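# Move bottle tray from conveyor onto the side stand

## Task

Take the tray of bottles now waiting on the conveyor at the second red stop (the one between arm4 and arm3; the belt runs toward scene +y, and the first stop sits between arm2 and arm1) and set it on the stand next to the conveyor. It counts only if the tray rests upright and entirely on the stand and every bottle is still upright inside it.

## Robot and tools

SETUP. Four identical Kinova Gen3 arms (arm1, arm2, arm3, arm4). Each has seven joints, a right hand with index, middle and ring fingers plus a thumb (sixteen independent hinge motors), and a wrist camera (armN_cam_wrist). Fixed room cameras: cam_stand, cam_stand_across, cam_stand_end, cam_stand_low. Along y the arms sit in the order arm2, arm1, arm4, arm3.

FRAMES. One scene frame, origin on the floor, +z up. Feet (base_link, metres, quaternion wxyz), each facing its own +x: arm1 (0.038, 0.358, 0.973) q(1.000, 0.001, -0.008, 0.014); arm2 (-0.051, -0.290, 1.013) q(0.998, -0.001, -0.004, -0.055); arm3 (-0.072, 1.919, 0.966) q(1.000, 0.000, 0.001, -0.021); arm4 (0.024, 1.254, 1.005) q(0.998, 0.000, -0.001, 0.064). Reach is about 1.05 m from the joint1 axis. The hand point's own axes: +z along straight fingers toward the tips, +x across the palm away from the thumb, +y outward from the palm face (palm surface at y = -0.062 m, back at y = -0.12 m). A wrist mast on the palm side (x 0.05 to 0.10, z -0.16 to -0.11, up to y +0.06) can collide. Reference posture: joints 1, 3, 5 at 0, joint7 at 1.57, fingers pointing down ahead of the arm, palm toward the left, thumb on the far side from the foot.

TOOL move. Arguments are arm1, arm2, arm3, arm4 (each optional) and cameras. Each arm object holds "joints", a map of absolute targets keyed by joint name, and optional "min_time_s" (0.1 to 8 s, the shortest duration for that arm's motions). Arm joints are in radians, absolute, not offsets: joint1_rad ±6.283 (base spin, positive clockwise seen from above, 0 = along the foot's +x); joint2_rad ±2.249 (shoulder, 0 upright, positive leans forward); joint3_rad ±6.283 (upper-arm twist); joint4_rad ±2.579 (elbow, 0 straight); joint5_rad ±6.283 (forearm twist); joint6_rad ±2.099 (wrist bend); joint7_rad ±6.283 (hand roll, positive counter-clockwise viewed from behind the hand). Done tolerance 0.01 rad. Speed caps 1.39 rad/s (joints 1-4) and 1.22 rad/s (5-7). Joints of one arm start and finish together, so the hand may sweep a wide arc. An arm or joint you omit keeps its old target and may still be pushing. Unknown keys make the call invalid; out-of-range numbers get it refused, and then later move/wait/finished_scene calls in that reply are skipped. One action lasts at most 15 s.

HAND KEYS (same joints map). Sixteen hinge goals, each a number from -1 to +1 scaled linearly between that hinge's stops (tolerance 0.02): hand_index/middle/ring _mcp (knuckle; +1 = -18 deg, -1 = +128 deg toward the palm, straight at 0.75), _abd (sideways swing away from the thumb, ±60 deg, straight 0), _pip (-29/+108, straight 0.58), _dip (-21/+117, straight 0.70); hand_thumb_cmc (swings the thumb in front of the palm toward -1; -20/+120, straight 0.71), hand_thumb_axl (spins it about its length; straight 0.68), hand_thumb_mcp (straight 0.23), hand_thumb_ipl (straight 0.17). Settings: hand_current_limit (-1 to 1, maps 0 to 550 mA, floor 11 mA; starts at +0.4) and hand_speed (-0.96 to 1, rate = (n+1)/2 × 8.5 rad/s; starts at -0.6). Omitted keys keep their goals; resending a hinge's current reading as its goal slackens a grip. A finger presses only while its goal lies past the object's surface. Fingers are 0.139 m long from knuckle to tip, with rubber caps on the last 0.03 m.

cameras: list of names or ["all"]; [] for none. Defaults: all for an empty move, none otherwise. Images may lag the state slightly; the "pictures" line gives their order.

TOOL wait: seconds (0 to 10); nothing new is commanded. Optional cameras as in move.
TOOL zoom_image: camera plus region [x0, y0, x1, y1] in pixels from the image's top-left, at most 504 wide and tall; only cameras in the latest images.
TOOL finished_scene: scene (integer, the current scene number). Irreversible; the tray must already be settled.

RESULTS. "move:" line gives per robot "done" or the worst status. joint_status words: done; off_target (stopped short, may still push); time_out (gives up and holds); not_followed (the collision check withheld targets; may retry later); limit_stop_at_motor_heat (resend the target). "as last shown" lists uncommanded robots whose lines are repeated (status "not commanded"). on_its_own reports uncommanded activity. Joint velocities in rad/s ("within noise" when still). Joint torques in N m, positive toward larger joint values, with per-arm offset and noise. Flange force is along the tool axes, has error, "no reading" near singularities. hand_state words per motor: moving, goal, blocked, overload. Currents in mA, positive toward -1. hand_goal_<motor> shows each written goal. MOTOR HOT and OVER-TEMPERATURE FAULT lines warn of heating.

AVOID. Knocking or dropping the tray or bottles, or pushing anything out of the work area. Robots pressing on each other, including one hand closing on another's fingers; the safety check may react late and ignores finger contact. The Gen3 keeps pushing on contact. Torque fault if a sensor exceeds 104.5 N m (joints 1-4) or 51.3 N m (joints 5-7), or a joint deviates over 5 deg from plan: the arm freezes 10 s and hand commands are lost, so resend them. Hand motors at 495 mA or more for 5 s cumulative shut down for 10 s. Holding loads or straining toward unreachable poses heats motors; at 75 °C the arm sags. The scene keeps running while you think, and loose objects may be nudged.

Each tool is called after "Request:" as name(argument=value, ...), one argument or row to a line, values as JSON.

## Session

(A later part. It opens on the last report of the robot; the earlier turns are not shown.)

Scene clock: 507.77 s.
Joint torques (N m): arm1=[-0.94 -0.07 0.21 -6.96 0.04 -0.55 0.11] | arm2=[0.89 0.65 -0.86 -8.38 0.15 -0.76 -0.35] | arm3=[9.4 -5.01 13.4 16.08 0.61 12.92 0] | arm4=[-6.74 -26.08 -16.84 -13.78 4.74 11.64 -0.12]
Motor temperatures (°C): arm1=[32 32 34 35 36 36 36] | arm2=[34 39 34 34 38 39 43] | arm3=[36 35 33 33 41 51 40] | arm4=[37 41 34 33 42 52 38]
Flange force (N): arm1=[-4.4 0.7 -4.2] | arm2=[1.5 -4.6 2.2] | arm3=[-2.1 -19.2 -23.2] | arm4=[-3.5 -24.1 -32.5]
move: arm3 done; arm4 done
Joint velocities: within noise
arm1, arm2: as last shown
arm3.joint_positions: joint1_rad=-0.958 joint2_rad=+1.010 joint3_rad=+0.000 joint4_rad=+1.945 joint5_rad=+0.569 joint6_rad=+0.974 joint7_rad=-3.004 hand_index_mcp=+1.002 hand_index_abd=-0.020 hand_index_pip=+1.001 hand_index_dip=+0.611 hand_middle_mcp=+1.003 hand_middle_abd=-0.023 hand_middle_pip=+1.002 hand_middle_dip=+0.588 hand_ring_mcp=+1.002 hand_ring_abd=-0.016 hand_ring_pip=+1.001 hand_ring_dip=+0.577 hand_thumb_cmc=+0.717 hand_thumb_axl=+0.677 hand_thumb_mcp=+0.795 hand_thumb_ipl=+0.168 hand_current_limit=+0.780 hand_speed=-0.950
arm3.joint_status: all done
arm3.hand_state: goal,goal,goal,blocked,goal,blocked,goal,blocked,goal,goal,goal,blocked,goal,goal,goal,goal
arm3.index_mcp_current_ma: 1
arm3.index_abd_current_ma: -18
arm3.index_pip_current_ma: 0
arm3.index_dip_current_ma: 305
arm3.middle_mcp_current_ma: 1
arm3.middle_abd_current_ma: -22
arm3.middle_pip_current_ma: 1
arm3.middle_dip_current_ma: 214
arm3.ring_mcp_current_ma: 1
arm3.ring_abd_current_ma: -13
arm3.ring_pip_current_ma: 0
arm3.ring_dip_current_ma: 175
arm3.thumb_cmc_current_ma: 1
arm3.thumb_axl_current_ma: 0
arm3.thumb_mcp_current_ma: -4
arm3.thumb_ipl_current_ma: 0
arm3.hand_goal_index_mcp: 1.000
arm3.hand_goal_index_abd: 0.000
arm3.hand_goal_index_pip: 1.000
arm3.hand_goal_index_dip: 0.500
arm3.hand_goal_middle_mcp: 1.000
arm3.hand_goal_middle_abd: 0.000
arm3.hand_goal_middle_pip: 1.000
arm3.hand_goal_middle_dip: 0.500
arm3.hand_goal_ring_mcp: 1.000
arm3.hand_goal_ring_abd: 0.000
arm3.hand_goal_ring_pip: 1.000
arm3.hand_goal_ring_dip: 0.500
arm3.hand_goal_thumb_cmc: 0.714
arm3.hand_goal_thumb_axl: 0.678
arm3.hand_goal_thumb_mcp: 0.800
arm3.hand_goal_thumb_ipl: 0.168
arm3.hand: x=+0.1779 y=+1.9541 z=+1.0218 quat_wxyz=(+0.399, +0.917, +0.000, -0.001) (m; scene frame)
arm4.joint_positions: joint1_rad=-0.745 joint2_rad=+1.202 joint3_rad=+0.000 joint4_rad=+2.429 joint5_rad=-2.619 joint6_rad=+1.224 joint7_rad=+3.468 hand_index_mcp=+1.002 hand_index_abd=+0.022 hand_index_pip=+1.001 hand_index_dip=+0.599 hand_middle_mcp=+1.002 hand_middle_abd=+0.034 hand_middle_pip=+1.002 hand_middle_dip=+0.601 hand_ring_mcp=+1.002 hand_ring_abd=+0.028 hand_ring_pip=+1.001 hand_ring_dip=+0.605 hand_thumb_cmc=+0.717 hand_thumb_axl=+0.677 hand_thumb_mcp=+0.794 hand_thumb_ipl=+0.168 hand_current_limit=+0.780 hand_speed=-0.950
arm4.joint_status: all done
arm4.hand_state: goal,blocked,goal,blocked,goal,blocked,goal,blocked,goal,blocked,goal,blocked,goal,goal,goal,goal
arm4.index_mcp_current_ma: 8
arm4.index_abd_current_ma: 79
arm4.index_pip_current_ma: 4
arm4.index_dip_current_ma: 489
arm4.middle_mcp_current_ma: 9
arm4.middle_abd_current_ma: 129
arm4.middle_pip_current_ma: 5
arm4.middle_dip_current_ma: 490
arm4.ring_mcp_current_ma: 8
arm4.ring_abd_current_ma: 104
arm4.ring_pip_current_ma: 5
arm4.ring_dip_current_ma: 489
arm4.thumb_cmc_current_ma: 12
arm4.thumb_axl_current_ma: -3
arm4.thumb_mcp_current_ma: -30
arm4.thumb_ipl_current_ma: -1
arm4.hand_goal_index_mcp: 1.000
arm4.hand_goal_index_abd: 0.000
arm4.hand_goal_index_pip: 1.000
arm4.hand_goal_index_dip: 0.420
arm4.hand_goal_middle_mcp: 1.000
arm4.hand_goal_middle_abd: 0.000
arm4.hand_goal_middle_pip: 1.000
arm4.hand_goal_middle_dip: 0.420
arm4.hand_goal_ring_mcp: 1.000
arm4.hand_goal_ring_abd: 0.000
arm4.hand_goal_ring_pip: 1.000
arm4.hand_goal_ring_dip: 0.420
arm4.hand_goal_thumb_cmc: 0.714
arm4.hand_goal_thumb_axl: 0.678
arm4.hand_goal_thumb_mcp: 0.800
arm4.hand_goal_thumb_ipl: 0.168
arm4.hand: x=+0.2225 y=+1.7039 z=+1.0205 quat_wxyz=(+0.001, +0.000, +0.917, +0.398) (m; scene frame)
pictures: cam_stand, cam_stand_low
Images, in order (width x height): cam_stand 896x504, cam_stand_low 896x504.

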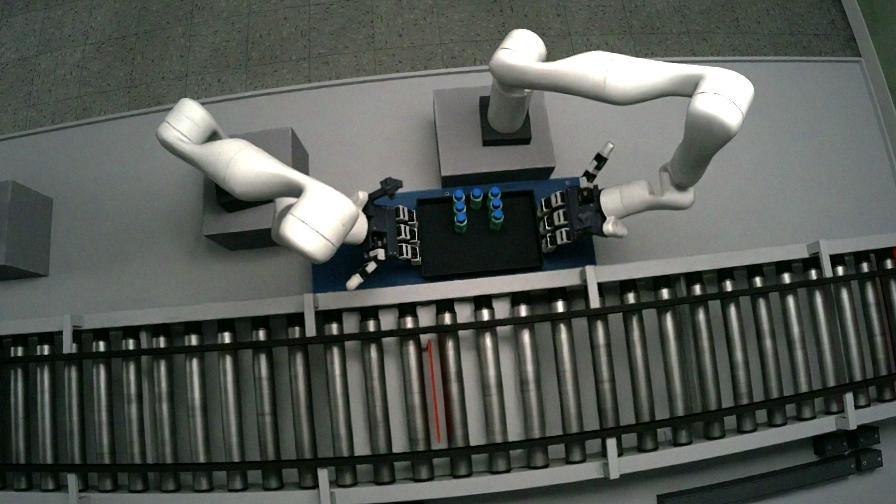

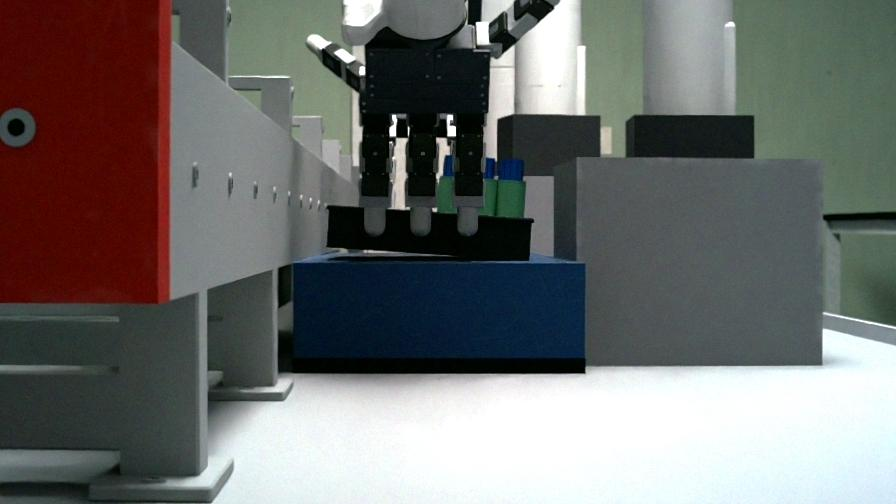

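Request:
move(
  arm4={"joints": {"joint1_rad": -0.7448, "joint2_rad": 1.2293, "joint4_rad": 2.4166, "joint5_rad": -2.6220, "joint6_rad": 1.2368, "joint7_rad": 3.4755}, "min_time_s": 4},
  arm3={"joints": {"joint1_rad": -0.9582, "joint2_rad": 1.0315, "joint4_rad": 1.9386, "joint5_rad": 0.5743, "joint6_rad": 0.9606, "joint7_rad": -3.0144}, "min_time_s": 4},
  cameras=["cam_stand_low", "cam_stand"],
)

Request:
zoom_image(
  camera="cam_stand_low",
  region=[280, 90, 620, 280],
)

Scene clock: 518.27 s.
Joint torques (N m): arm1=[-0.92 -0.05 0.15 -6.93 0.02 -0.52 0.08] | arm2=[0.89 0.61 -0.83 -8.36 0.18 -0.75 -0.31] | arm3=[10.93 -0.54 13.24 15.84 0.65 10.51 0.19] | arm4=[-6.93 -23.69 -16.54 -16.94 3.94 10.85 -0.32]
Motor temperatures (°C): arm1=[32 32 34 35 36 36 36] | arm2=[34 39 34 34 38 39 43] | arm3=[36 35 33 33 41 51 40] | arm4=[37 42 34 33 42 52 38]
Flange force (N): arm1=[-4.4 0.4 -4.2] | arm2=[1.3 -4.5 2.1] | arm3=[-4.1 -11.7 -36.6] | arm4=[-0.7 -19.8 -46.3]
move: arm3 done; arm4 done
Joint velocities: within noise
arm1, arm2: as last shown
arm3.joint_positions: joint1_rad=-0.958 joint2_rad=+1.032 joint3_rad=+0.000 joint4_rad=+1.939 joint5_rad=+0.574 joint6_rad=+0.961 joint7_rad=-3.014 hand_index_mcp=+1.002 hand_index_abd=-0.020 hand_index_pip=+1.001 hand_index_dip=+0.599 hand_middle_mcp=+1.002 hand_middle_abd=-0.027 hand_middle_pip=+1.002 hand_middle_dip=+0.588 hand_ring_mcp=+1.002 hand_ring_abd=-0.017 hand_ring_pip=+1.001 hand_ring_dip=+0.577 hand_thumb_cmc=+0.717 hand_thumb_axl=+0.677 hand_thumb_mcp=+0.795 hand_thumb_ipl=+0.168 hand_current_limit=+0.780 hand_speed=-0.950
arm3.joint_status: all done
arm3.hand_state: goal,goal,goal,blocked,goal,blocked,goal,blocked,goal,goal,goal,blocked,goal,goal,goal,goal
arm3.index_mcp_current_ma: 1
arm3.index_abd_current_ma: -18
arm3.index_pip_current_ma: 0
arm3.index_dip_current_ma: 258
arm3.middle_mcp_current_ma: 1
arm3.middle_abd_current_ma: -29
arm3.middle_pip_current_ma: 0
arm3.middle_dip_current_ma: 214
arm3.ring_mcp_current_ma: 1
arm3.ring_abd_current_ma: -13
arm3.ring_pip_current_ma: 0
arm3.ring_dip_current_ma: 175
arm3.thumb_cmc_current_ma: 1
arm3.thumb_axl_current_ma: 0
arm3.thumb_mcp_current_ma: -4
arm3.thumb_ipl_current_ma: 0
arm3.hand_goal_index_mcp: 1.000
arm3.hand_goal_index_abd: 0.000
arm3.hand_goal_index_pip: 1.000
arm3.hand_goal_index_dip: 0.500
arm3.hand_goal_middle_mcp: 1.000
arm3.hand_goal_middle_abd: 0.000
arm3.hand_goal_middle_pip: 1.000
arm3.hand_goal_middle_dip: 0.500
arm3.hand_goal_ring_mcp: 1.000
arm3.hand_goal_ring_abd: 0.000
arm3.hand_goal_ring_pip: 1.000
arm3.hand_goal_ring_dip: 0.500
arm3.hand_goal_thumb_cmc: 0.714
arm3.hand_goal_thumb_axl: 0.678
arm3.hand_goal_thumb_mcp: 0.800
arm3.hand_goal_thumb_ipl: 0.168
arm3.hand: x=+0.1778 y=+1.9540 z=+1.0132 quat_wxyz=(+0.399, +0.917, +0.000, -0.001) (m; scene frame)
arm4.joint_positions: joint1_rad=-0.745 joint2_rad=+1.229 joint3_rad=+0.000 joint4_rad=+2.417 joint5_rad=-2.622 joint6_rad=+1.237 joint7_rad=+3.476 hand_index_mcp=+1.002 hand_index_abd=+0.020 hand_index_pip=+1.001 hand_index_dip=+0.599 hand_middle_mcp=+1.002 hand_middle_abd=+0.036 hand_middle_pip=+1.001 hand_middle_dip=+0.592 hand_ring_mcp=+1.002 hand_ring_abd=+0.026 hand_ring_pip=+1.001 hand_ring_dip=+0.583 hand_thumb_cmc=+0.717 hand_thumb_axl=+0.677 hand_thumb_mcp=+0.794 hand_thumb_ipl=+0.168 hand_current_limit=+0.780 hand_speed=-0.950
arm4.joint_status: all done
arm4.hand_state: goal,goal,goal,blocked,goal,blocked,goal,blocked,goal,blocked,goal,blocked,goal,goal,goal,goal
arm4.index_mcp_current_ma: 9
arm4.index_abd_current_ma: 72
arm4.index_pip_current_ma: 4
arm4.index_dip_current_ma: 490
arm4.middle_mcp_current_ma: 8
arm4.middle_abd_current_ma: 134
arm4.middle_pip_current_ma: 5
arm4.middle_dip_current_ma: 489
arm4.ring_mcp_current_ma: 8
arm4.ring_abd_current_ma: 95
arm4.ring_pip_current_ma: 5
arm4.ring_dip_current_ma: 489
arm4.thumb_cmc_current_ma: 12
arm4.thumb_axl_current_ma: -3
arm4.thumb_mcp_current_ma: -30
arm4.thumb_ipl_current_ma: -1
arm4.hand_goal_index_mcp: 1.000
arm4.hand_goal_index_abd: 0.000
arm4.hand_goal_index_pip: 1.000
arm4.hand_goal_index_dip: 0.420
arm4.hand_goal_middle_mcp: 1.000
arm4.hand_goal_middle_abd: 0.000
arm4.hand_goal_middle_pip: 1.000
arm4.hand_goal_middle_dip: 0.420
arm4.hand_goal_ring_mcp: 1.000
arm4.hand_goal_ring_abd: 0.000
arm4.hand_goal_ring_pip: 1.000
arm4.hand_goal_ring_dip: 0.420
arm4.hand_goal_thumb_cmc: 0.714
arm4.hand_goal_thumb_axl: 0.678
arm4.hand_goal_thumb_mcp: 0.800
arm4.hand_goal_thumb_ipl: 0.168
arm4.on_its_own: hand_ring_dip moved -0.023 toward your old target +0.420
arm4.hand: x=+0.2225 y=+1.7038 z=+1.0120 quat_wxyz=(+0.001, +0.000, +0.917, +0.398) (m; scene frame)
pictures: cam_stand, cam_stand_low
Images, in order (width x height): cam_stand 896x504, cam_stand_low 896x504.

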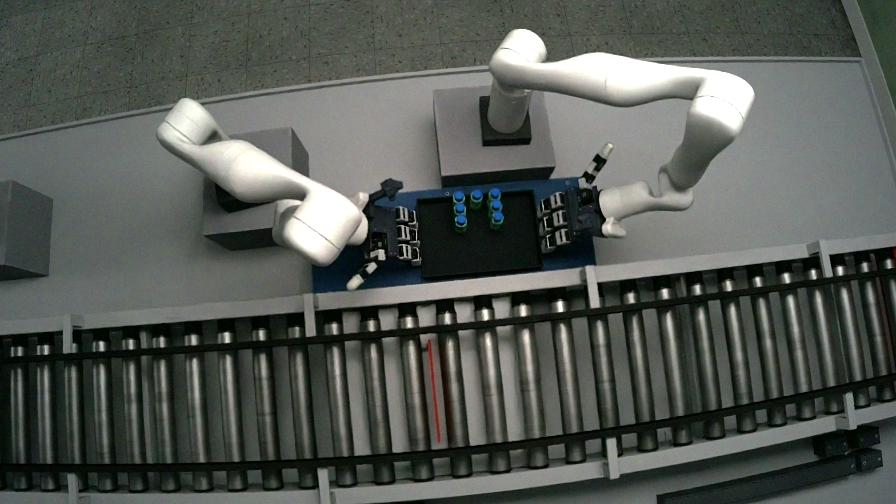

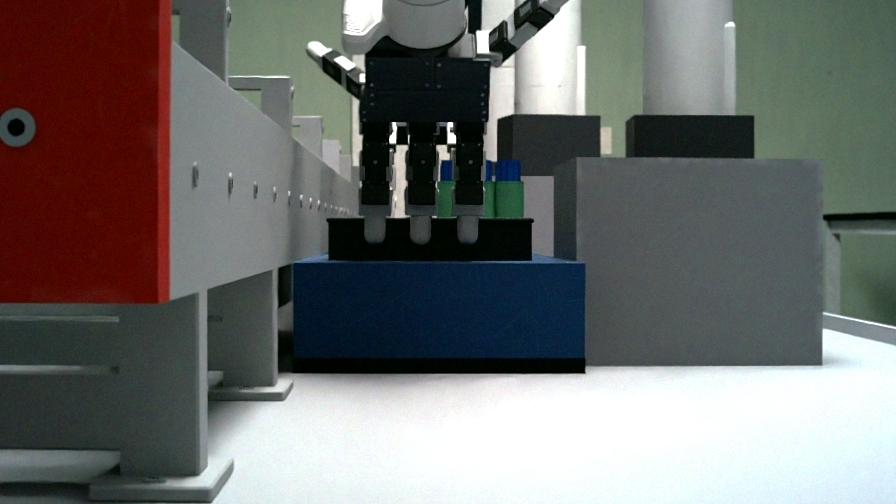

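Scaled by 1.482 from the camera's 896x504 image, which has a finer 1280x720 frame.

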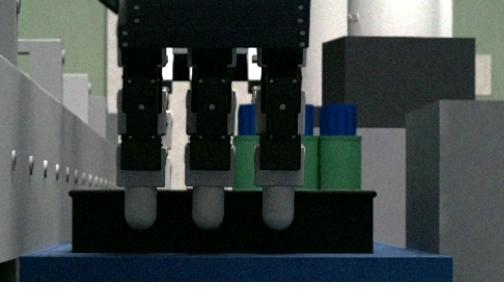

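Request:
move(
  arm4={"joints": {"hand_index_dip": 0.9, "hand_middle_dip": 0.9, "hand_ring_dip": 0.9}},
  arm3={"joints": {"hand_index_dip": 0.9, "hand_middle_dip": 0.9, "hand_ring_dip": 0.9}},
  cameras=["cam_stand_low", "cam_stand"],
)

Scene clock: 527.33 s.
Joint torques (N m): arm1=[-0.92 -0.05 0.2 -7 0.07 -0.5 0.14] | arm2=[0.94 0.56 -0.87 -8.35 0.14 -0.74 -0.3] | arm3=[-0.49 -17.35 1.5 -2.15 0.28 1.89 0.21] | arm4=[1.74 -16 -3.2 1.26 0.6 2.33 -0.34]
Motor temperatures (°C): arm1=[32 32 34 35 36 36 36] | arm2=[34 39 34 34 38 39 43] | arm3=[36 35 33 33 41 51 40] | arm4=[37 42 34 33 42 51 38]
Flange force (N): arm1=[-4.3 0.8 -3.9] | arm2=[1.2 -4.7 2.1] | arm3=[-4.4 4.2 4.1] | arm4=[2.2 0.7 -2.8]
move: arm3 done; arm4 done
Joint velocities: within noise
arm1, arm2: as last shown
arm3.joint_positions: joint1_rad=-0.958 joint2_rad=+1.032 joint3_rad=+0.000 joint4_rad=+1.939 joint5_rad=+0.574 joint6_rad=+0.961 joint7_rad=-3.014 hand_index_mcp=+1.000 hand_index_abd=-0.004 hand_index_pip=+1.000 hand_index_dip=+0.897 hand_middle_mcp=+1.000 hand_middle_abd=-0.004 hand_middle_pip=+1.000 hand_middle_dip=+0.897 hand_ring_mcp=+1.000 hand_ring_abd=-0.003 hand_ring_pip=+1.000 hand_ring_dip=+0.897 hand_thumb_cmc=+0.717 hand_thumb_axl=+0.677 hand_thumb_mcp=+0.795 hand_thumb_ipl=+0.168 hand_current_limit=+0.780 hand_speed=-0.950
arm3.joint_status: all done
arm3.hand_state: goal,goal,goal,goal,goal,goal,goal,goal,goal,goal,goal,goal,goal,goal,goal,goal
arm3.index_mcp_current_ma: 0
arm3.index_abd_current_ma: -1
arm3.index_pip_current_ma: 0
arm3.index_dip_current_ma: -1
arm3.middle_mcp_current_ma: 0
arm3.middle_abd_current_ma: -1
arm3.middle_pip_current_ma: 0
arm3.middle_dip_current_ma: -1
arm3.ring_mcp_current_ma: 0
arm3.ring_abd_current_ma: -1
arm3.ring_pip_current_ma: 0
arm3.ring_dip_current_ma: -1
arm3.thumb_cmc_current_ma: 1
arm3.thumb_axl_current_ma: 0
arm3.thumb_mcp_current_ma: -4
arm3.thumb_ipl_current_ma: 0
arm3.hand_goal_index_mcp: 1.000
arm3.hand_goal_index_abd: 0.000
arm3.hand_goal_index_pip: 1.000
arm3.hand_goal_index_dip: 0.900
arm3.hand_goal_middle_mcp: 1.000
arm3.hand_goal_middle_abd: 0.000
arm3.hand_goal_middle_pip: 1.000
arm3.hand_goal_middle_dip: 0.900
arm3.hand_goal_ring_mcp: 1.000
arm3.hand_goal_ring_abd: 0.000
arm3.hand_goal_ring_pip: 1.000
arm3.hand_goal_ring_dip: 0.900
arm3.hand_goal_thumb_cmc: 0.714
arm3.hand_goal_thumb_axl: 0.678
arm3.hand_goal_thumb_mcp: 0.800
arm3.hand_goal_thumb_ipl: 0.168
arm3.hand: x=+0.1778 y=+1.9540 z=+1.0132 quat_wxyz=(+0.399, +0.917, +0.000, -0.001) (m; scene frame)
arm4.joint_positions: joint1_rad=-0.745 joint2_rad=+1.229 joint3_rad=+0.000 joint4_rad=+2.417 joint5_rad=-2.622 joint6_rad=+1.237 joint7_rad=+3.476 hand_index_mcp=+1.000 hand_index_abd=+0.003 hand_index_pip=+1.000 hand_index_dip=+0.897 hand_middle_mcp=+1.000 hand_middle_abd=+0.003 hand_middle_pip=+1.000 hand_middle_dip=+0.897 hand_ring_mcp=+1.000 hand_ring_abd=+0.004 hand_ring_pip=+1.000 hand_ring_dip=+0.897 hand_thumb_cmc=+0.717 hand_thumb_axl=+0.677 hand_thumb_mcp=+0.794 hand_thumb_ipl=+0.168 hand_current_limit=+0.780 hand_speed=-0.950
arm4.joint_status: all done
arm4.hand_state: goal,goal,goal,goal,goal,goal,goal,goal,goal,goal,goal,goal,goal,goal,goal,goal
arm4.index_mcp_current_ma: 1
arm4.index_abd_current_ma: 11
arm4.index_pip_current_ma: 1
arm4.index_dip_current_ma: -12
arm4.middle_mcp_current_ma: 1
arm4.middle_abd_current_ma: 9
arm4.middle_pip_current_ma: 1
arm4.middle_dip_current_ma: -11
arm4.ring_mcp_current_ma: 1
arm4.ring_abd_current_ma: 12
arm4.ring_pip_current_ma: 1
arm4.ring_dip_current_ma: -11
arm4.thumb_cmc_current_ma: 12
arm4.thumb_axl_current_ma: -3
arm4.thumb_mcp_current_ma: -30
arm4.thumb_ipl_current_ma: -1
arm4.hand_goal_index_mcp: 1.000
arm4.hand_goal_index_abd: 0.000
arm4.hand_goal_index_pip: 1.000
arm4.hand_goal_index_dip: 0.900
arm4.hand_goal_middle_mcp: 1.000
arm4.hand_goal_middle_abd: 0.000
arm4.hand_goal_middle_pip: 1.000
arm4.hand_goal_middle_dip: 0.900
arm4.hand_goal_ring_mcp: 1.000
arm4.hand_goal_ring_abd: 0.000
arm4.hand_goal_ring_pip: 1.000
arm4.hand_goal_ring_dip: 0.900
arm4.hand_goal_thumb_cmc: 0.714
arm4.hand_goal_thumb_axl: 0.678
arm4.hand_goal_thumb_mcp: 0.800
arm4.hand_goal_thumb_ipl: 0.168
arm4.hand: x=+0.2225 y=+1.7038 z=+1.0120 quat_wxyz=(+0.001, +0.000, +0.917, +0.398) (m; scene frame)
pictures: cam_stand, cam_stand_low
Images, in order (width x height): cam_stand 896x504, cam_stand_low 896x504.

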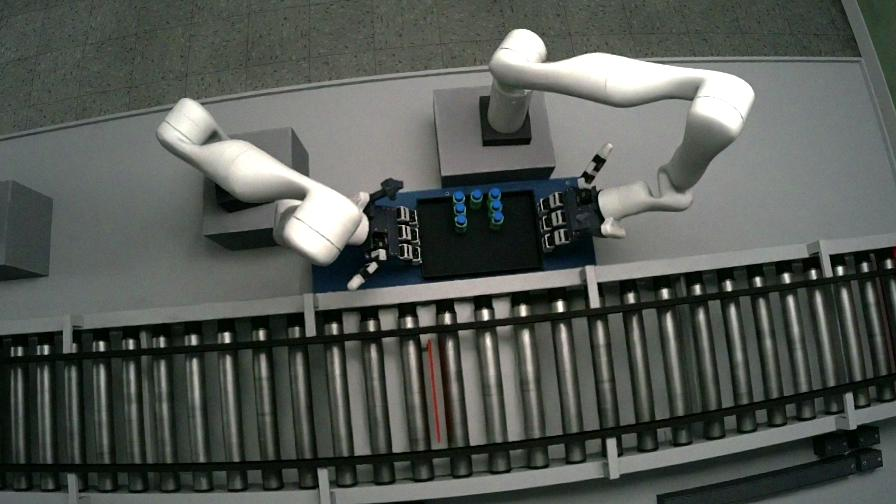

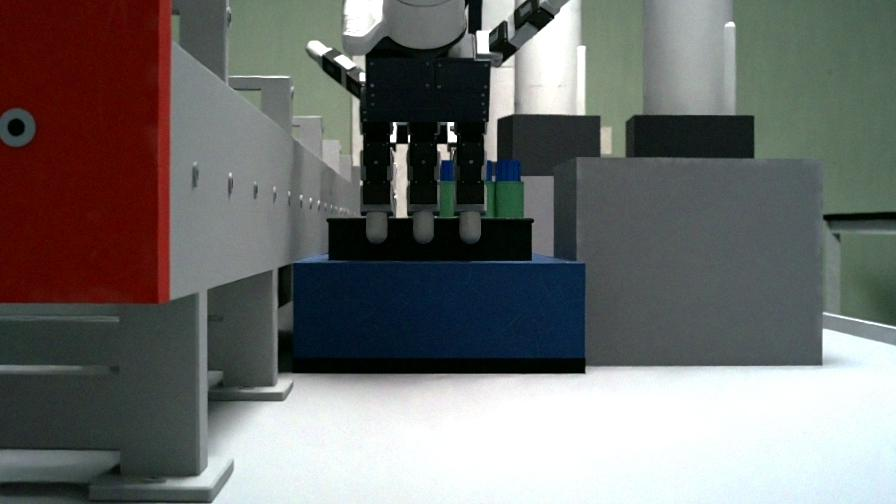

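Request:
move(
  arm4={"joints": {"joint1_rad": -0.7420, "joint2_rad": 1.1759, "joint4_rad": 2.4434, "joint5_rad": -2.6154, "joint6_rad": 1.2125, "joint7_rad": 3.4624}, "min_time_s": 2},
  arm3={"joints": {"joint1_rad": -0.9582, "joint2_rad": 0.9889, "joint4_rad": 1.9504, "joint5_rad": 0.5632, "joint6_rad": 0.9867, "joint7_rad": -2.9944}, "min_time_s": 2},
)

Request:
move(
  arm4={"joints": {"joint1_rad": -0.7263, "joint2_rad": 1.0684, "joint4_rad": 2.4689, "joint5_rad": -2.5852, "joint6_rad": 1.1390, "joint7_rad": 3.4231}, "min_time_s": 2},
  arm3={"joints": {"joint1_rad": -0.9487, "joint2_rad": 0.9161, "joint4_rad": 1.9543, "joint5_rad": 0.5487, "joint6_rad": 1.0440, "joint7_rad": -2.9494}, "min_time_s": 2},
)

Request:
move(
  arm4={"joints": {"joint1_rad": -0.5836, "joint2_rad": 0.8866, "joint4_rad": 2.5186, "joint5_rad": -2.4272, "joint6_rad": 1.0078, "joint7_rad": 3.3771}, "min_time_s": 2},
  arm3={"joints": {"joint1_rad": -1.25, "joint2_rad": 0.80}, "min_time_s": 2},
  cameras=["cam_stand", "cam_stand_low", "cam_stand_end", "cam_stand_across"],
)

Request:
zoom_image(
  camera="cam_stand",
  region=[380, 170, 580, 300],
)

Request:
zoom_image(
  camera="cam_stand_end",
  region=[370, 120, 570, 300],
)

Scene clock: 544.93 s.
Joint torques (N m): arm1=[-0.95 -0.04 0.16 -6.97 0.07 -0.48 0.12] | arm2=[0.87 0.63 -0.83 -8.27 0.18 -0.76 -0.33] | arm3=[-0.49 -17.22 1.4 -2.39 0.32 1.89 0.21] | arm4=[1.73 -15.81 -3.15 1.04 0.57 2.37 -0.3]
Motor temperatures (°C): arm1=[32 32 34 35 36 36 36] | arm2=[34 39 34 34 38 39 43] | arm3=[36 35 33 33 41 50 40] | arm4=[37 41 34 33 42 50 38]
Flange force (N): arm1=[-4.3 0.6 -3.9] | arm2=[1.2 -4.5 1.7] | arm3=[-4.3 3.8 4.4] | arm4=[2.6 0.8 -2.6]
move: arm3 done; arm4 done
Joint velocities: within noise
arm1.joint_positions: joint1_rad=+0.291 joint2_rad=-0.460 joint3_rad=-0.110 joint4_rad=+1.473 joint5_rad=-0.018 joint6_rad=+1.938 joint7_rad=+1.628 hand_index_mcp=+0.753 hand_index_abd=+0.000 hand_index_pip=+0.577 hand_index_dip=+0.696 hand_middle_mcp=+0.753 hand_middle_abd=+0.000 hand_middle_pip=+0.577 hand_middle_dip=+0.696 hand_ring_mcp=+0.753 hand_ring_abd=+0.000 hand_ring_pip=+0.577 hand_ring_dip=+0.696 hand_thumb_cmc=+0.714 hand_thumb_axl=+0.677 hand_thumb_mcp=+0.224 hand_thumb_ipl=+0.168 hand_current_limit=+0.400 hand_speed=-0.600
arm1.joint_status: not commanded
arm1.hand_state: goal,goal,goal,goal,goal,goal,goal,goal,goal,goal,goal,goal,goal,goal,goal,goal
arm1.index_mcp_current_ma: -1
arm1.index_abd_current_ma: 0
arm1.index_pip_current_ma: 0
arm1.index_dip_current_ma: 0
arm1.middle_mcp_current_ma: -1
arm1.middle_abd_current_ma: 0
arm1.middle_pip_current_ma: 0
arm1.middle_dip_current_ma: 0
arm1.ring_mcp_current_ma: -1
arm1.ring_abd_current_ma: 0
arm1.ring_pip_current_ma: 0
arm1.ring_dip_current_ma: 0
arm1.thumb_cmc_current_ma: 0
arm1.thumb_axl_current_ma: -1
arm1.thumb_mcp_current_ma: -3
arm1.thumb_ipl_current_ma: 0
arm1.hand_goal_index_mcp: 0.754
arm1.hand_goal_index_abd: 0.000
arm1.hand_goal_index_pip: 0.576
arm1.hand_goal_index_dip: 0.696
arm1.hand_goal_middle_mcp: 0.754
arm1.hand_goal_middle_abd: 0.000
arm1.hand_goal_middle_pip: 0.576
arm1.hand_goal_middle_dip: 0.696
arm1.hand_goal_ring_mcp: 0.754
arm1.hand_goal_ring_abd: 0.000
arm1.hand_goal_ring_pip: 0.576
arm1.hand_goal_ring_dip: 0.696
arm1.hand_goal_thumb_cmc: 0.714
arm1.hand_goal_thumb_axl: 0.678
arm1.hand_goal_thumb_mcp: 0.226
arm1.hand_goal_thumb_ipl: 0.168
arm1.hand: x=+0.1931 y=+0.4097 z=+1.5082 quat_wxyz=(+0.099, +0.048, +0.994, -0.025) (m; scene frame)
arm2.joint_positions: joint1_rad=-0.114 joint2_rad=-0.457 joint3_rad=-0.079 joint4_rad=+1.457 joint5_rad=+0.009 joint6_rad=+1.944 joint7_rad=+1.791 hand_index_mcp=+0.753 hand_index_abd=+0.000 hand_index_pip=+0.577 hand_index_dip=+0.696 hand_middle_mcp=+0.753 hand_middle_abd=+0.000 hand_middle_pip=+0.577 hand_middle_dip=+0.696 hand_ring_mcp=+0.753 hand_ring_abd=+0.000 hand_ring_pip=+0.577 hand_ring_dip=+0.696 hand_thumb_cmc=+0.714 hand_thumb_axl=+0.677 hand_thumb_mcp=+0.224 hand_thumb_ipl=+0.168 hand_current_limit=+0.400 hand_speed=-0.600
arm2.joint_status: not commanded
arm2.hand_state: goal,goal,goal,goal,goal,goal,goal,goal,goal,goal,goal,goal,goal,goal,goal,goal
arm2.index_mcp_current_ma: 0
arm2.index_abd_current_ma: 0
arm2.index_pip_current_ma: 0
arm2.index_dip_current_ma: 0
arm2.middle_mcp_current_ma: 0
arm2.middle_abd_current_ma: 0
arm2.middle_pip_current_ma: 0
arm2.middle_dip_current_ma: 0
arm2.ring_mcp_current_ma: 0
arm2.ring_abd_current_ma: 0
arm2.ring_pip_current_ma: 0
arm2.ring_dip_current_ma: 0
arm2.thumb_cmc_current_ma: 0
arm2.thumb_axl_current_ma: 0
arm2.thumb_mcp_current_ma: -1
arm2.thumb_ipl_current_ma: 0
arm2.hand_goal_index_mcp: 0.754
arm2.hand_goal_index_abd: 0.000
arm2.hand_goal_index_pip: 0.576
arm2.hand_goal_index_dip: 0.696
arm2.hand_goal_middle_mcp: 0.754
arm2.hand_goal_middle_abd: 0.000
arm2.hand_goal_middle_pip: 0.576
arm2.hand_goal_middle_dip: 0.696
arm2.hand_goal_ring_mcp: 0.754
arm2.hand_goal_ring_abd: 0.000
arm2.hand_goal_ring_pip: 0.576
arm2.hand_goal_ring_dip: 0.696
arm2.hand_goal_thumb_cmc: 0.714
arm2.hand_goal_thumb_axl: 0.678
arm2.hand_goal_thumb_mcp: 0.226
arm2.hand_goal_thumb_ipl: 0.168
arm2.hand: x=+0.0804 y=-0.2091 z=+1.5475 quat_wxyz=(+0.100, -0.146, +0.984, -0.031) (m; scene frame)
arm3.joint_positions: joint1_rad=-0.958 joint2_rad=+0.989 joint3_rad=+0.000 joint4_rad=+1.950 joint5_rad=+0.563 joint6_rad=+0.987 joint7_rad=-2.994 hand_index_mcp=+1.000 hand_index_abd=-0.004 hand_index_pip=+1.000 hand_index_dip=+0.897 hand_middle_mcp=+1.000 hand_middle_abd=-0.003 hand_middle_pip=+1.000 hand_middle_dip=+0.897 hand_ring_mcp=+1.000 hand_ring_abd=-0.003 hand_ring_pip=+1.000 hand_ring_dip=+0.897 hand_thumb_cmc=+0.717 hand_thumb_axl=+0.677 hand_thumb_mcp=+0.795 hand_thumb_ipl=+0.168 hand_current_limit=+0.780 hand_speed=-0.950
arm3.joint_status: all done
arm3.hand_state: goal,goal,goal,goal,goal,goal,goal,goal,goal,goal,goal,goal,goal,goal,goal,goal
arm3.index_mcp_current_ma: 0
arm3.index_abd_current_ma: -1
arm3.index_pip_current_ma: 0
arm3.index_dip_current_ma: -1
arm3.middle_mcp_current_ma: 0
arm3.middle_abd_current_ma: -1
arm3.middle_pip_current_ma: 0
arm3.middle_dip_current_ma: -1
arm3.ring_mcp_current_ma: 0
arm3.ring_abd_current_ma: -1
arm3.ring_pip_current_ma: 0
arm3.ring_dip_current_ma: -1
arm3.thumb_cmc_current_ma: 1
arm3.thumb_axl_current_ma: 0
arm3.thumb_mcp_current_ma: -4
arm3.thumb_ipl_current_ma: 0
arm3.hand_goal_index_mcp: 1.000
arm3.hand_goal_index_abd: 0.000
arm3.hand_goal_index_pip: 1.000
arm3.hand_goal_index_dip: 0.900
arm3.hand_goal_middle_mcp: 1.000
arm3.hand_goal_middle_abd: 0.000
arm3.hand_goal_middle_pip: 1.000
arm3.hand_goal_middle_dip: 0.900
arm3.hand_goal_ring_mcp: 1.000
arm3.hand_goal_ring_abd: 0.000
arm3.hand_goal_ring_pip: 1.000
arm3.hand_goal_ring_dip: 0.900
arm3.hand_goal_thumb_cmc: 0.714
arm3.hand_goal_thumb_axl: 0.678
arm3.hand_goal_thumb_mcp: 0.800
arm3.hand_goal_thumb_ipl: 0.168
arm3.hand: x=+0.1779 y=+1.9540 z=+1.0303 quat_wxyz=(+0.399, +0.917, +0.000, -0.001) (m; scene frame)
arm4.joint_positions: joint1_rad=-0.742 joint2_rad=+1.176 joint3_rad=+0.000 joint4_rad=+2.443 joint5_rad=-2.615 joint6_rad=+1.212 joint7_rad=+3.462 hand_index_mcp=+1.000 hand_index_abd=+0.003 hand_index_pip=+1.000 hand_index_dip=+0.897 hand_middle_mcp=+1.000 hand_middle_abd=+0.003 hand_middle_pip=+1.000 hand_middle_dip=+0.897 hand_ring_mcp=+1.000 hand_ring_abd=+0.004 hand_ring_pip=+1.000 hand_ring_dip=+0.897 hand_thumb_cmc=+0.717 hand_thumb_axl=+0.677 hand_thumb_mcp=+0.794 hand_thumb_ipl=+0.168 hand_current_limit=+0.780 hand_speed=-0.950
arm4.joint_status: all done
arm4.hand_state: goal,goal,goal,goal,goal,goal,goal,goal,goal,goal,goal,goal,goal,goal,goal,goal
arm4.index_mcp_current_ma: 1
arm4.index_abd_current_ma: 11
arm4.index_pip_current_ma: 1
arm4.index_dip_current_ma: -12
arm4.middle_mcp_current_ma: 1
arm4.middle_abd_current_ma: 9
arm4.middle_pip_current_ma: 1
arm4.middle_dip_current_ma: -11
arm4.ring_mcp_current_ma: 1
arm4.ring_abd_current_ma: 12
arm4.ring_pip_current_ma: 1
arm4.ring_dip_current_ma: -11
arm4.thumb_cmc_current_ma: 12
arm4.thumb_axl_current_ma: -3
arm4.thumb_mcp_current_ma: -30
arm4.thumb_ipl_current_ma: -1
arm4.hand_goal_index_mcp: 1.000
arm4.hand_goal_index_abd: 0.000
arm4.hand_goal_index_pip: 1.000
arm4.hand_goal_index_dip: 0.900
arm4.hand_goal_middle_mcp: 1.000
arm4.hand_goal_middle_abd: 0.000
arm4.hand_goal_middle_pip: 1.000
arm4.hand_goal_middle_dip: 0.900
arm4.hand_goal_ring_mcp: 1.000
arm4.hand_goal_ring_abd: 0.000
arm4.hand_goal_ring_pip: 1.000
arm4.hand_goal_ring_dip: 0.900
arm4.hand_goal_thumb_cmc: 0.714
arm4.hand_goal_thumb_axl: 0.678
arm4.hand_goal_thumb_mcp: 0.800
arm4.hand_goal_thumb_ipl: 0.168
arm4.hand: x=+0.2225 y=+1.7027 z=+1.0289 quat_wxyz=(+0.001, +0.001, +0.918, +0.398) (m; scene frame)
pictures: none

Scene clock: 547.23 s.
Joint torques (N m): arm1=[-0.99 -0.11 0.15 -6.94 0.08 -0.44 0.1] | arm2=[0.95 0.59 -0.89 -8.28 0.15 -0.77 -0.33] | arm3=[-0.49 -16.98 1.35 -2.97 0.4 1.88 0.21] | arm4=[1.69 -15.52 -3.16 0.48 0.5 2.39 -0.29]
Motor temperatures (°C): arm1=[32 32 34 35 36 36 36] | arm2=[34 39 34 34 38 39 43] | arm3=[36 35 33 33 41 50 40] | arm4=[37 41 34 33 42 50 38]
Flange force (N): arm1=[-4.6 0.5 -4.0] | arm2=[1.2 -4.8 1.7] | arm3=[-4.4 3.4 4.8] | arm4=[3.4 0.4 -2.1]
move: arm3 done; arm4 done
Joint velocities: within noise
arm1, arm2: as last shown
arm3.joint_positions: joint1_rad=-0.949 joint2_rad=+0.916 joint3_rad=+0.000 joint4_rad=+1.954 joint5_rad=+0.549 joint6_rad=+1.044 joint7_rad=-2.949 hand_index_mcp=+1.000 hand_index_abd=-0.004 hand_index_pip=+1.000 hand_index_dip=+0.897 hand_middle_mcp=+1.000 hand_middle_abd=-0.003 hand_middle_pip=+1.000 hand_middle_dip=+0.897 hand_ring_mcp=+1.000 hand_ring_abd=-0.003 hand_ring_pip=+1.000 hand_ring_dip=+0.897 hand_thumb_cmc=+0.717 hand_thumb_axl=+0.677 hand_thumb_mcp=+0.795 hand_thumb_ipl=+0.168 hand_current_limit=+0.780 hand_speed=-0.950
arm3.joint_status: all done
arm3.hand_state: goal,goal,goal,goal,goal,goal,goal,goal,goal,goal,goal,goal,goal,goal,goal,goal
arm3.index_mcp_current_ma: 0
arm3.index_abd_current_ma: -1
arm3.index_pip_current_ma: 0
arm3.index_dip_current_ma: -1
arm3.middle_mcp_current_ma: 0
arm3.middle_abd_current_ma: -1
arm3.middle_pip_current_ma: 0
arm3.middle_dip_current_ma: -1
arm3.ring_mcp_current_ma: 0
arm3.ring_abd_current_ma: -1
arm3.ring_pip_current_ma: 0
arm3.ring_dip_current_ma: -1
arm3.thumb_cmc_current_ma: 1
arm3.thumb_axl_current_ma: 0
arm3.thumb_mcp_current_ma: -4
arm3.thumb_ipl_current_ma: 0
arm3.hand_goal_index_mcp: 1.000
arm3.hand_goal_index_abd: 0.000
arm3.hand_goal_index_pip: 1.000
arm3.hand_goal_index_dip: 0.900
arm3.hand_goal_middle_mcp: 1.000
arm3.hand_goal_middle_abd: 0.000
arm3.hand_goal_middle_pip: 1.000
arm3.hand_goal_middle_dip: 0.900
arm3.hand_goal_ring_mcp: 1.000
arm3.hand_goal_ring_abd: 0.000
arm3.hand_goal_ring_pip: 1.000
arm3.hand_goal_ring_dip: 0.900
arm3.hand_goal_thumb_cmc: 0.714
arm3.hand_goal_thumb_axl: 0.678
arm3.hand_goal_thumb_mcp: 0.800
arm3.hand_goal_thumb_ipl: 0.168
arm3.hand: x=+0.1829 y=+1.9540 z=+1.0603 quat_wxyz=(+0.399, +0.917, +0.000, -0.001) (m; scene frame)
arm4.joint_positions: joint1_rad=-0.726 joint2_rad=+1.068 joint3_rad=+0.000 joint4_rad=+2.469 joint5_rad=-2.585 joint6_rad=+1.139 joint7_rad=+3.423 hand_index_mcp=+1.000 hand_index_abd=+0.003 hand_index_pip=+1.000 hand_index_dip=+0.897 hand_middle_mcp=+1.000 hand_middle_abd=+0.003 hand_middle_pip=+1.000 hand_middle_dip=+0.897 hand_ring_mcp=+1.000 hand_ring_abd=+0.004 hand_ring_pip=+1.000 hand_ring_dip=+0.897 hand_thumb_cmc=+0.717 hand_thumb_axl=+0.677 hand_thumb_mcp=+0.794 hand_thumb_ipl=+0.168 hand_current_limit=+0.780 hand_speed=-0.950
arm4.joint_status: all done
arm4.hand_state: goal,goal,goal,goal,goal,goal,goal,goal,goal,goal,goal,goal,goal,goal,goal,goal
arm4.index_mcp_current_ma: 1
arm4.index_abd_current_ma: 11
arm4.index_pip_current_ma: 1
arm4.index_dip_current_ma: -12
arm4.middle_mcp_current_ma: 1
arm4.middle_abd_current_ma: 9
arm4.middle_pip_current_ma: 1
arm4.middle_dip_current_ma: -11
arm4.ring_mcp_current_ma: 1
arm4.ring_abd_current_ma: 12
arm4.ring_pip_current_ma: 1
arm4.ring_dip_current_ma: -11
arm4.thumb_cmc_current_ma: 12
arm4.thumb_axl_current_ma: -3
arm4.thumb_mcp_current_ma: -30
arm4.thumb_ipl_current_ma: -1
arm4.hand_goal_index_mcp: 1.000
arm4.hand_goal_index_abd: 0.000
arm4.hand_goal_index_pip: 1.000
arm4.hand_goal_index_dip: 0.900
arm4.hand_goal_middle_mcp: 1.000
arm4.hand_goal_middle_abd: 0.000
arm4.hand_goal_middle_pip: 1.000
arm4.hand_goal_middle_dip: 0.900
arm4.hand_goal_ring_mcp: 1.000
arm4.hand_goal_ring_abd: 0.000
arm4.hand_goal_ring_pip: 1.000
arm4.hand_goal_ring_dip: 0.900
arm4.hand_goal_thumb_cmc: 0.714
arm4.hand_goal_thumb_axl: 0.678
arm4.hand_goal_thumb_mcp: 0.800
arm4.hand_goal_thumb_ipl: 0.168
arm4.hand: x=+0.2273 y=+1.7028 z=+1.0588 quat_wxyz=(+0.001, +0.000, +0.918, +0.398) (m; scene frame)
pictures: none

Scene clock: 549.57 s.
Joint torques (N m): arm1=[-0.91 -0.03 0.22 -6.9 0.03 -0.5 0.13] | arm2=[0.96 0.67 -0.89 -8.36 0.21 -0.75 -0.34] | arm3=[-0.51 -16.64 1.22 -4.08 0.54 1.63 0.22] | arm4=[1.73 -14.43 -3.24 -0.37 0.35 2.42 -0.31]
Motor temperatures (°C): arm1=[32 32 34 35 36 36 36] | arm2=[34 39 34 34 38 39 43] | arm3=[36 35 33 33 41 50 40] | arm4=[37 41 34 33 42 50 38]
Flange force (N): arm1=[-4.4 0.7 -4.2] | arm2=[1.5 -4.7 2.2] | arm3=[-4.2 3.3 4.6] | arm4=[5.6 -0.6 -0.5]
move: arm3 done; arm4 done
Joint velocities: within noise
arm1, arm2: as last shown
arm3.joint_positions: joint1_rad=-1.250 joint2_rad=+0.800 joint3_rad=+0.000 joint4_rad=+1.954 joint5_rad=+0.549 joint6_rad=+1.044 joint7_rad=-2.949 hand_index_mcp=+1.000 hand_index_abd=-0.003 hand_index_pip=+1.000 hand_index_dip=+0.897 hand_middle_mcp=+1.000 hand_middle_abd=-0.003 hand_middle_pip=+1.000 hand_middle_dip=+0.897 hand_ring_mcp=+1.000 hand_ring_abd=-0.003 hand_ring_pip=+1.000 hand_ring_dip=+0.897 hand_thumb_cmc=+0.717 hand_thumb_axl=+0.677 hand_thumb_mcp=+0.795 hand_thumb_ipl=+0.168 hand_current_limit=+0.780 hand_speed=-0.950
arm3.joint_status: all done
arm3.hand_state: goal,goal,goal,goal,goal,goal,goal,goal,goal,goal,goal,goal,goal,goal,goal,goal
arm3.index_mcp_current_ma: 0
arm3.index_abd_current_ma: -1
arm3.index_pip_current_ma: 0
arm3.index_dip_current_ma: -1
arm3.middle_mcp_current_ma: 0
arm3.middle_abd_current_ma: -1
arm3.middle_pip_current_ma: 0
arm3.middle_dip_current_ma: -1
arm3.ring_mcp_current_ma: 0
arm3.ring_abd_current_ma: -1
arm3.ring_pip_current_ma: 0
arm3.ring_dip_current_ma: -1
arm3.thumb_cmc_current_ma: 1
arm3.thumb_axl_current_ma: 0
arm3.thumb_mcp_current_ma: -4
arm3.thumb_ipl_current_ma: 0
arm3.hand_goal_index_mcp: 1.000
arm3.hand_goal_index_abd: 0.000
arm3.hand_goal_index_pip: 1.000
arm3.hand_goal_index_dip: 0.900
arm3.hand_goal_middle_mcp: 1.000
arm3.hand_goal_middle_abd: 0.000
arm3.hand_goal_middle_pip: 1.000
arm3.hand_goal_middle_dip: 0.900
arm3.hand_goal_ring_mcp: 1.000
arm3.hand_goal_ring_abd: 0.000
arm3.hand_goal_ring_pip: 1.000
arm3.hand_goal_ring_dip: 0.900
arm3.hand_goal_thumb_cmc: 0.714
arm3.hand_goal_thumb_axl: 0.678
arm3.hand_goal_thumb_mcp: 0.800
arm3.hand_goal_thumb_ipl: 0.168
arm3.hand: x=+0.1684 y=+2.0473 z=+1.0830 quat_wxyz=(+0.347, +0.925, +0.126, +0.085) (m; scene frame)
arm4.joint_positions: joint1_rad=-0.584 joint2_rad=+0.887 joint3_rad=+0.000 joint4_rad=+2.519 joint5_rad=-2.427 joint6_rad=+1.008 joint7_rad=+3.377 hand_index_mcp=+1.000 hand_index_abd=+0.003 hand_index_pip=+1.000 hand_index_dip=+0.897 hand_middle_mcp=+1.000 hand_middle_abd=+0.003 hand_middle_pip=+1.000 hand_middle_dip=+0.897 hand_ring_mcp=+1.000 hand_ring_abd=+0.004 hand_ring_pip=+1.000 hand_ring_dip=+0.897 hand_thumb_cmc=+0.717 hand_thumb_axl=+0.677 hand_thumb_mcp=+0.794 hand_thumb_ipl=+0.168 hand_current_limit=+0.780 hand_speed=-0.950
arm4.joint_status: all done
arm4.hand_state: goal,goal,goal,goal,goal,goal,goal,goal,goal,goal,goal,goal,goal,goal,goal,goal
arm4.index_mcp_current_ma: 1
arm4.index_abd_current_ma: 11
arm4.index_pip_current_ma: 1
arm4.index_dip_current_ma: -12
arm4.middle_mcp_current_ma: 1
arm4.middle_abd_current_ma: 9
arm4.middle_pip_current_ma: 1
arm4.middle_dip_current_ma: -11
arm4.ring_mcp_current_ma: 1
arm4.ring_abd_current_ma: 12
arm4.ring_pip_current_ma: 1
arm4.ring_dip_current_ma: -11
arm4.thumb_cmc_current_ma: 12
arm4.thumb_axl_current_ma: -3
arm4.thumb_mcp_current_ma: -30
arm4.thumb_ipl_current_ma: -1
arm4.hand_goal_index_mcp: 1.000
arm4.hand_goal_index_abd: 0.000
arm4.hand_goal_index_pip: 1.000
arm4.hand_goal_index_dip: 0.900
arm4.hand_goal_middle_mcp: 1.000
arm4.hand_goal_middle_abd: 0.000
arm4.hand_goal_middle_pip: 1.000
arm4.hand_goal_middle_dip: 0.900
arm4.hand_goal_ring_mcp: 1.000
arm4.hand_goal_ring_abd: 0.000
arm4.hand_goal_ring_pip: 1.000
arm4.hand_goal_ring_dip: 0.900
arm4.hand_goal_thumb_cmc: 0.714
arm4.hand_goal_thumb_axl: 0.678
arm4.hand_goal_thumb_mcp: 0.800
arm4.hand_goal_thumb_ipl: 0.168
arm4.hand: x=+0.2470 y=+1.6734 z=+1.1094 quat_wxyz=(+0.001, +0.000, +0.917, +0.399) (m; scene frame)
pictures: cam_stand, cam_stand_across, cam_stand_end, cam_stand_low
Images, in order (width x height): cam_stand 896x504, cam_stand_across 896x504, cam_stand_end 896x504, cam_stand_low 896x504.

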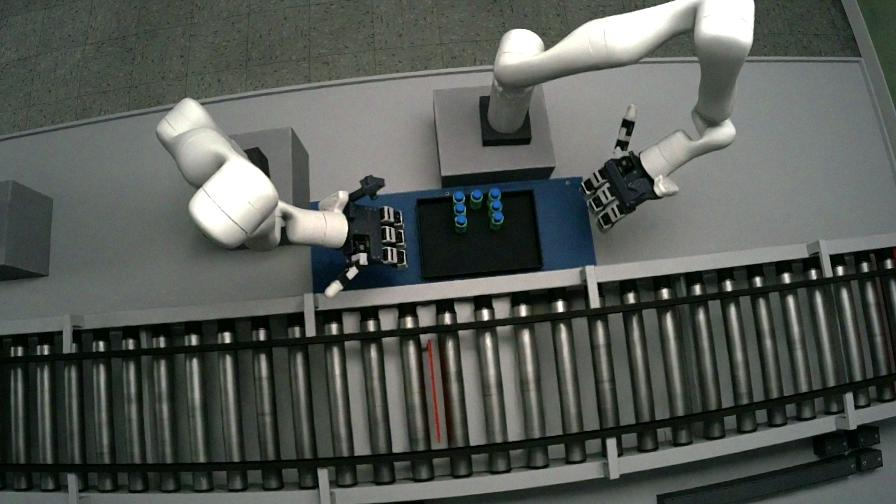

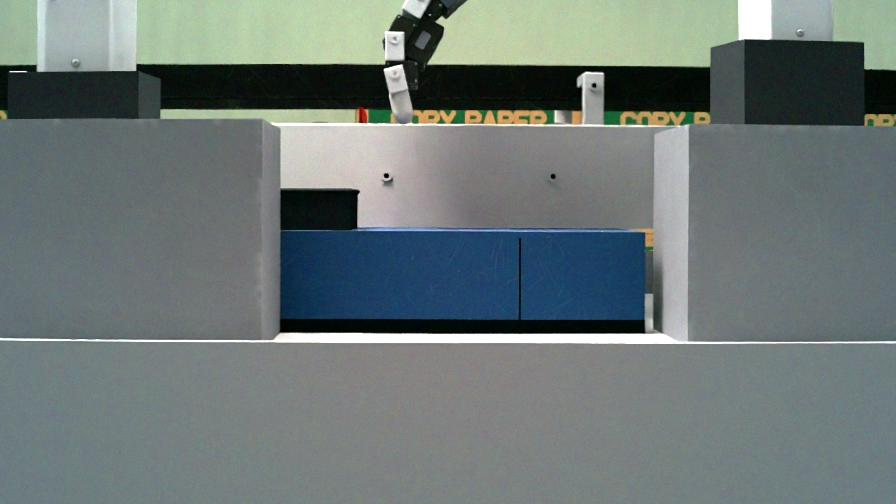

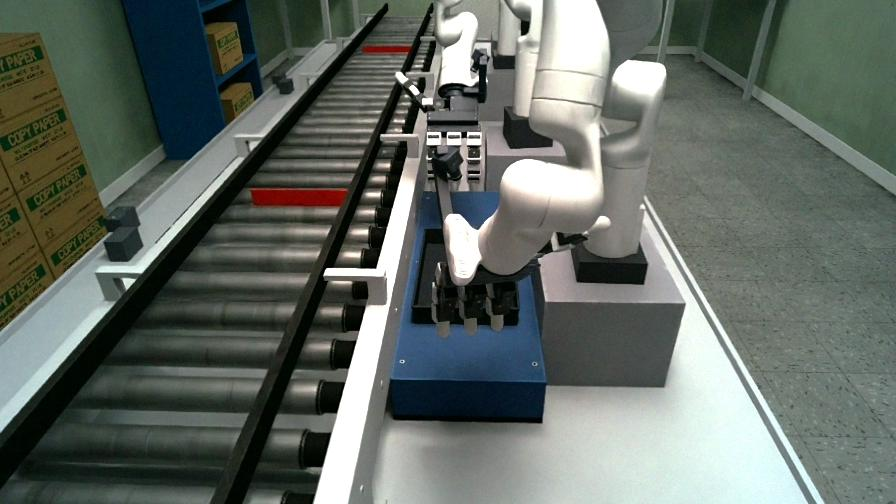

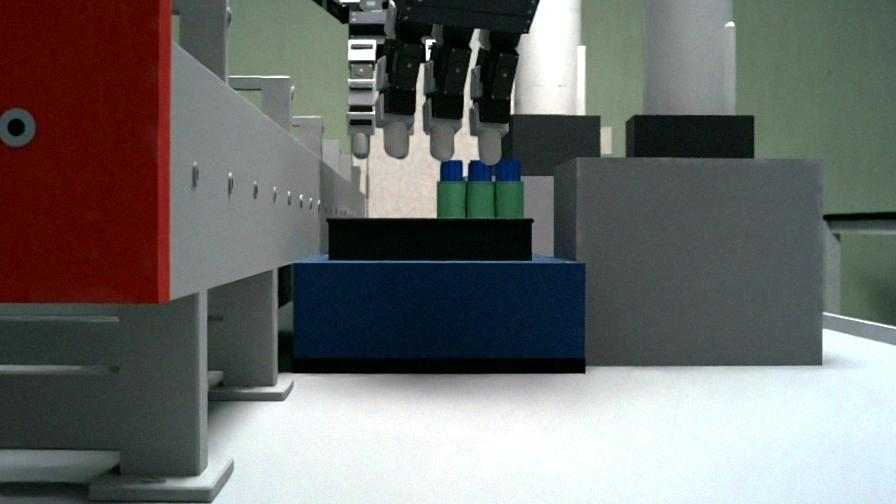

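Scaled by 2.520 from the camera's 896x504 image, which has a finer 1280x720 frame.

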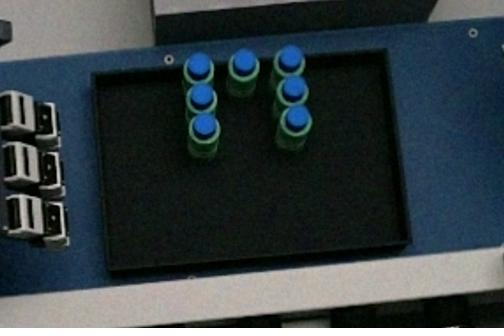

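Scaled by 2.520 from the camera's 896x504 image, which has a finer 1280x720 frame.

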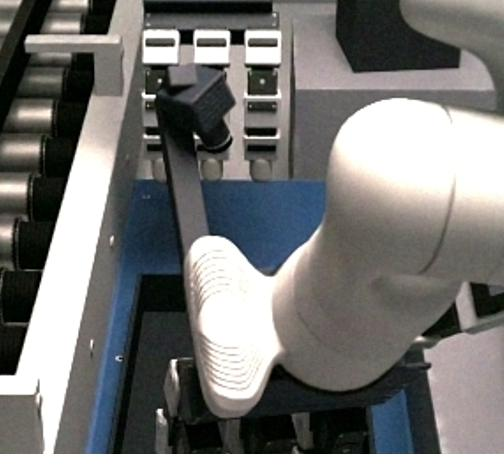

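Request:
finished_scene(
  scene=3,
)

The scene is finished: the task was done.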